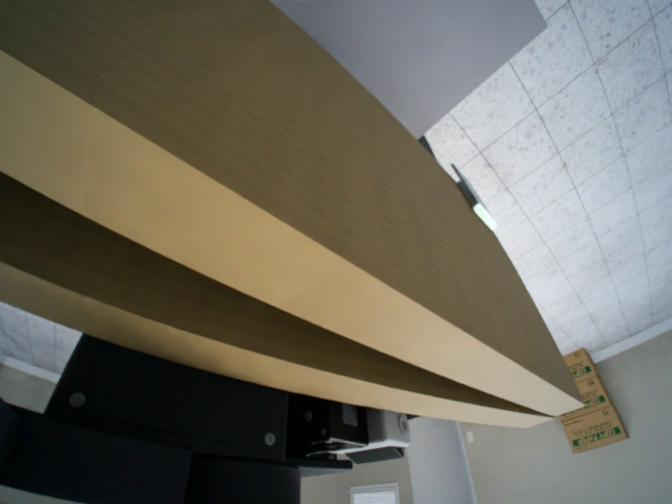

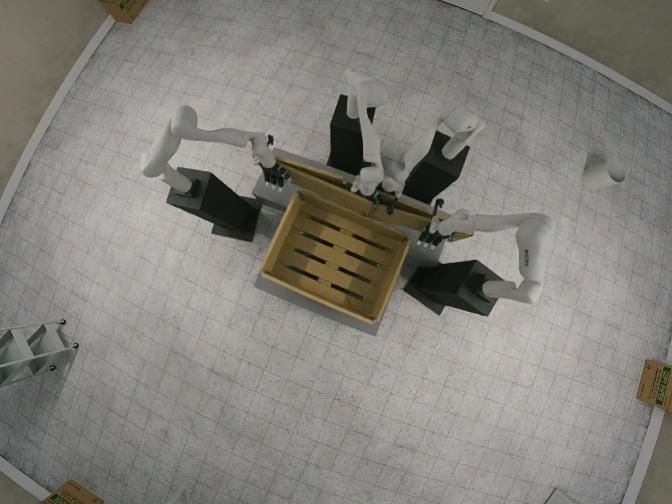

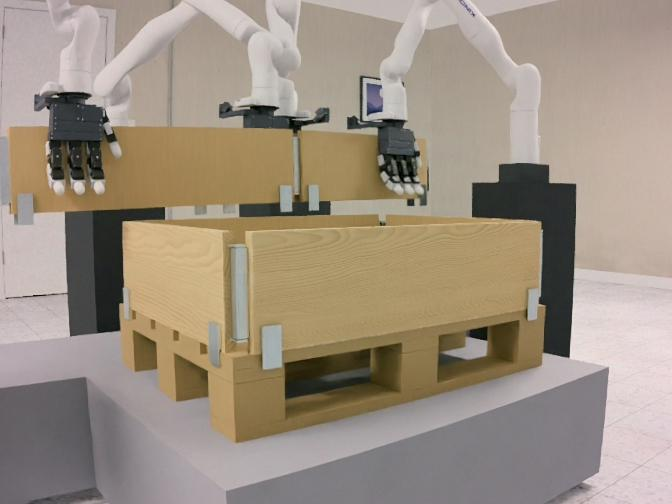

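Request:
move --arm1 '{"joints":{"joint1_rad":0.42635,"joint2_rad":0.91745,"joint4_rad":1.34523,"joint6_rad":0.87891,"joint7_rad":0.46385},"min_time_s":6.5}' --arm2 '{"joints":{"joint1_rad":-0.34867,"joint2_rad":1.02968,"joint4_rad":1.10033,"joint6_rad":1.01159,"joint7_rad":2.65953},"min_time_s":6.5}' --arm3 '{"joints":{"joint1_rad":-0.28444,"joint2_rad":0.91469,"joint4_rad":1.47498,"joint6_rad":0.75192,"joint7_rad":1.09816},"min_time_s":6.5}' --arm4 '{"joints":{"joint1_rad":0.0054,"joint2_rad":0.82048,"joint4_rad":1.88321,"joint6_rad":0.4379,"joint7_rad":-1.2541},"min_time_s":6.5}' --cameras '["cam_low","arm4_cam_wrist"]'

Scene clock: 1566.07 s.
Joint torques (N m): arm1=[-9.89 -47.22 -7.67 -36.82 -6.08 -12.41 -3.38] | arm2=[-2.69 -46.01 0.97 -23.51 1.4 -7.89 0.56] | arm3=[-16.64 -32.17 -14.01 -12.11 -3.33 -2.38 1.51] | arm4=[27.33 -21.42 27.1 -9.82 3.66 -2.74 -2.83]
Flange force (N): arm1=[6.6 -59.4 27.6] | arm2=[8.6 10.2 23.3] | arm3=[-9.9 -25.8 15.7] | arm4=[7.4 -57.6 3.0]
move: arm1 done; arm2 done; arm3 done; arm4 done
Joint velocities: within noise
arm1.joint_positions: joint1_rad=+0.426 joint2_rad=+0.917 joint3_rad=+0.000 joint4_rad=+1.345 joint5_rad=+0.000 joint6_rad=+0.879 joint7_rad=+0.464 hand_index_mcp=+0.959 hand_index_abd=+0.000 hand_index_pip=+0.943 hand_index_dip=+0.947 hand_middle_mcp=+0.959 hand_middle_abd=+0.000 hand_middle_pip=+0.944 hand_middle_dip=+0.947 hand_ring_mcp=+0.959 hand_ring_abd=+0.000 hand_ring_pip=+0.943 hand_ring_dip=+0.947 hand_thumb_cmc=+0.943 hand_thumb_axl=+0.678 hand_thumb_mcp=-0.543 hand_thumb_ipl=+0.168 hand_current_limit=+0.750 hand_speed=-0.850
arm1.joint_status: all done
arm1.hand_state: goal,goal,goal,goal,goal,goal,goal,goal,goal,goal,goal,goal,goal,goal,goal,goal
arm1.index_mcp_current_ma: -25
arm1.index_abd_current_ma: 0
arm1.index_pip_current_ma: -12
arm1.index_dip_current_ma: -5
arm1.middle_mcp_current_ma: -25
arm1.middle_abd_current_ma: 0
arm1.middle_pip_current_ma: -12
arm1.middle_dip_current_ma: -5
arm1.ring_mcp_current_ma: -25
arm1.ring_abd_current_ma: 0
arm1.ring_pip_current_ma: -13
arm1.ring_dip_current_ma: -5
arm1.thumb_cmc_current_ma: -13
arm1.thumb_axl_current_ma: 0
arm1.thumb_mcp_current_ma: 65
arm1.thumb_ipl_current_ma: 0
arm1.hand_goal_index_mcp: 0.970
arm1.hand_goal_index_abd: 0.000
arm1.hand_goal_index_pip: 0.950
arm1.hand_goal_index_dip: 0.950
arm1.hand_goal_middle_mcp: 0.970
arm1.hand_goal_middle_abd: 0.000
arm1.hand_goal_middle_pip: 0.950
arm1.hand_goal_middle_dip: 0.950
arm1.hand_goal_ring_mcp: 0.970
arm1.hand_goal_ring_abd: 0.000
arm1.hand_goal_ring_pip: 0.950
arm1.hand_goal_ring_dip: 0.950
arm1.hand_goal_thumb_cmc: 0.950
arm1.hand_goal_thumb_axl: 0.678
arm1.hand_goal_thumb_mcp: -0.562
arm1.hand_goal_thumb_ipl: 0.168
arm1.hand: x=-0.1150 y=-0.2871 z=+0.7921 quat_wxyz=(+0.000, +0.013, +1.000, -0.001) (m; scene frame)
arm2.joint_positions: joint1_rad=-0.349 joint2_rad=+1.030 joint3_rad=+0.000 joint4_rad=+1.100 joint5_rad=+0.000 joint6_rad=+1.012 joint7_rad=+2.660 hand_index_mcp=+0.750 hand_index_abd=-0.613 hand_index_pip=+0.577 hand_index_dip=+0.696 hand_middle_mcp=+0.742 hand_middle_abd=-0.613 hand_middle_pip=+0.580 hand_middle_dip=+0.700 hand_ring_mcp=+0.711 hand_ring_abd=-0.601 hand_ring_pip=+0.633 hand_ring_dip=+0.716 hand_thumb_cmc=+0.937 hand_thumb_axl=+0.677 hand_thumb_mcp=-0.544 hand_thumb_ipl=+0.168 hand_current_limit=+0.750 hand_speed=-0.850
arm2.joint_status: all done
arm2.hand_state: goal,goal,goal,goal,goal,goal,goal,goal,blocked,blocked,blocked,blocked,goal,goal,goal,goal
arm2.index_mcp_current_ma: -9
arm2.index_abd_current_ma: 13
arm2.index_pip_current_ma: 1
arm2.index_dip_current_ma: 0
arm2.middle_mcp_current_ma: -31
arm2.middle_abd_current_ma: 13
arm2.middle_pip_current_ma: 8
arm2.middle_dip_current_ma: 7
arm2.ring_mcp_current_ma: -147
arm2.ring_abd_current_ma: 101
arm2.ring_pip_current_ma: 190
arm2.ring_dip_current_ma: 55
arm2.thumb_cmc_current_ma: -32
arm2.thumb_axl_current_ma: -2
arm2.thumb_mcp_current_ma: 62
arm2.thumb_ipl_current_ma: 0
arm2.hand_goal_index_mcp: 0.754
arm2.hand_goal_index_abd: -0.620
arm2.hand_goal_index_pip: 0.576
arm2.hand_goal_index_dip: 0.696
arm2.hand_goal_middle_mcp: 0.754
arm2.hand_goal_middle_abd: -0.620
arm2.hand_goal_middle_pip: 0.576
arm2.hand_goal_middle_dip: 0.696
arm2.hand_goal_ring_mcp: 0.754
arm2.hand_goal_ring_abd: -0.640
arm2.hand_goal_ring_pip: 0.576
arm2.hand_goal_ring_dip: 0.696
arm2.hand_goal_thumb_cmc: 0.950
arm2.hand_goal_thumb_axl: 0.678
arm2.hand_goal_thumb_mcp: -0.562
arm2.hand_goal_thumb_ipl: 0.168
arm2.hand: x=-0.0637 y=-0.3890 z=+0.8040 quat_wxyz=(+0.000, -1.000, +0.013, +0.000) (m; scene frame)
arm3.joint_positions: joint1_rad=-0.284 joint2_rad=+0.915 joint3_rad=+0.000 joint4_rad=+1.475 joint5_rad=+0.000 joint6_rad=+0.752 joint7_rad=+1.098 hand_index_mcp=+0.959 hand_index_abd=+0.000 hand_index_pip=+0.944 hand_index_dip=+0.946 hand_middle_mcp=+0.961 hand_middle_abd=+0.000 hand_middle_pip=+0.943 hand_middle_dip=+0.947 hand_ring_mcp=+0.958 hand_ring_abd=+0.000 hand_ring_pip=+0.943 hand_ring_dip=+0.947 hand_thumb_cmc=+0.943 hand_thumb_axl=+0.678 hand_thumb_mcp=-0.542 hand_thumb_ipl=+0.168 hand_current_limit=+0.750 hand_speed=-0.850
arm3.joint_status: all done
arm3.hand_state: goal,goal,goal,goal,goal,goal,goal,goal,goal,goal,goal,goal,goal,goal,blocked,goal
arm3.index_mcp_current_ma: -5
arm3.index_abd_current_ma: 0
arm3.index_pip_current_ma: -2
arm3.index_dip_current_ma: -1
arm3.middle_mcp_current_ma: -4
arm3.middle_abd_current_ma: 0
arm3.middle_pip_current_ma: -2
arm3.middle_dip_current_ma: -1
arm3.ring_mcp_current_ma: -6
arm3.ring_abd_current_ma: 0
arm3.ring_pip_current_ma: -2
arm3.ring_dip_current_ma: -1
arm3.thumb_cmc_current_ma: -2
arm3.thumb_axl_current_ma: 0
arm3.thumb_mcp_current_ma: 21
arm3.thumb_ipl_current_ma: 0
arm3.hand_goal_index_mcp: 0.970
arm3.hand_goal_index_abd: 0.000
arm3.hand_goal_index_pip: 0.950
arm3.hand_goal_index_dip: 0.950
arm3.hand_goal_middle_mcp: 0.970
arm3.hand_goal_middle_abd: 0.000
arm3.hand_goal_middle_pip: 0.950
arm3.hand_goal_middle_dip: 0.950
arm3.hand_goal_ring_mcp: 0.970
arm3.hand_goal_ring_abd: 0.000
arm3.hand_goal_ring_pip: 0.950
arm3.hand_goal_ring_dip: 0.950
arm3.hand_goal_thumb_cmc: 0.950
arm3.hand_goal_thumb_axl: 0.678
arm3.hand_goal_thumb_mcp: -0.562
arm3.hand_goal_thumb_ipl: 0.168
arm3.hand: x=+0.4685 y=-0.3539 z=+0.7954 quat_wxyz=(-0.002, +1.000, -0.013, +0.006) (m; scene frame)
arm4.joint_positions: joint1_rad=+0.005 joint2_rad=+0.820 joint3_rad=+0.000 joint4_rad=+1.883 joint5_rad=+0.000 joint6_rad=+0.438 joint7_rad=-1.254 hand_index_mcp=+0.960 hand_index_abd=+0.000 hand_index_pip=+0.943 hand_index_dip=+0.947 hand_middle_mcp=+0.960 hand_middle_abd=+0.000 hand_middle_pip=+0.943 hand_middle_dip=+0.947 hand_ring_mcp=+0.960 hand_ring_abd=+0.000 hand_ring_pip=+0.944 hand_ring_dip=+0.947 hand_thumb_cmc=+0.944 hand_thumb_axl=+0.678 hand_thumb_mcp=-0.541 hand_thumb_ipl=+0.168 hand_current_limit=+0.750 hand_speed=-0.850
arm4.joint_status: all done
arm4.hand_state: goal,goal,goal,goal,goal,goal,goal,goal,goal,goal,goal,goal,goal,goal,blocked,goal
arm4.index_mcp_current_ma: -4
arm4.index_abd_current_ma: 0
arm4.index_pip_current_ma: -2
arm4.index_dip_current_ma: -1
arm4.middle_mcp_current_ma: -4
arm4.middle_abd_current_ma: 0
arm4.middle_pip_current_ma: -2
arm4.middle_dip_current_ma: -1
arm4.ring_mcp_current_ma: -5
arm4.ring_abd_current_ma: 0
arm4.ring_pip_current_ma: -2
arm4.ring_dip_current_ma: -1
arm4.thumb_cmc_current_ma: -2
arm4.thumb_axl_current_ma: 0
arm4.thumb_mcp_current_ma: 22
arm4.thumb_ipl_current_ma: 0
arm4.hand_goal_index_mcp: 0.970
arm4.hand_goal_index_abd: 0.000
arm4.hand_goal_index_pip: 0.950
arm4.hand_goal_index_dip: 0.950
arm4.hand_goal_middle_mcp: 0.970
arm4.hand_goal_middle_abd: 0.000
arm4.hand_goal_middle_pip: 0.950
arm4.hand_goal_middle_dip: 0.950
arm4.hand_goal_ring_mcp: 0.970
arm4.hand_goal_ring_abd: 0.000
arm4.hand_goal_ring_pip: 0.950
arm4.hand_goal_ring_dip: 0.950
arm4.hand_goal_thumb_cmc: 0.950
arm4.hand_goal_thumb_axl: 0.678
arm4.hand_goal_thumb_mcp: -0.562
arm4.hand_goal_thumb_ipl: 0.168
arm4.hand: x=-0.4927 y=-0.3621 z=+0.7917 quat_wxyz=(+0.000, +0.999, +0.038, +0.004) (m; scene frame)
pictures: arm4_cam_wrist, cam_low

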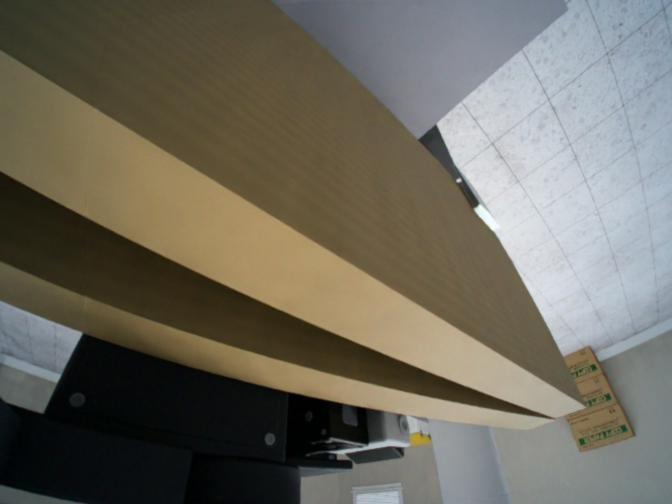

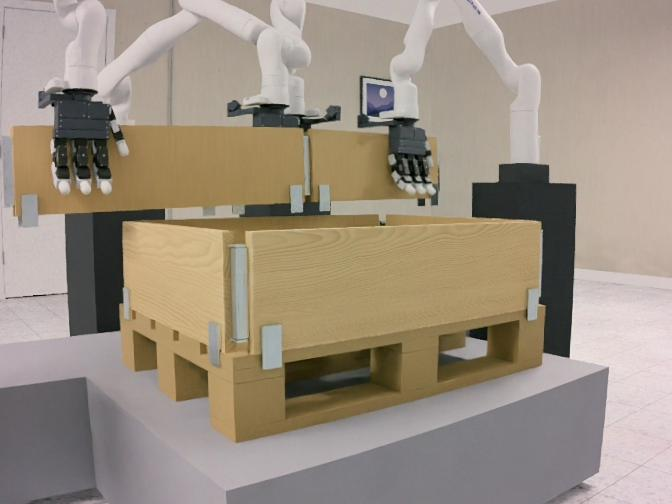

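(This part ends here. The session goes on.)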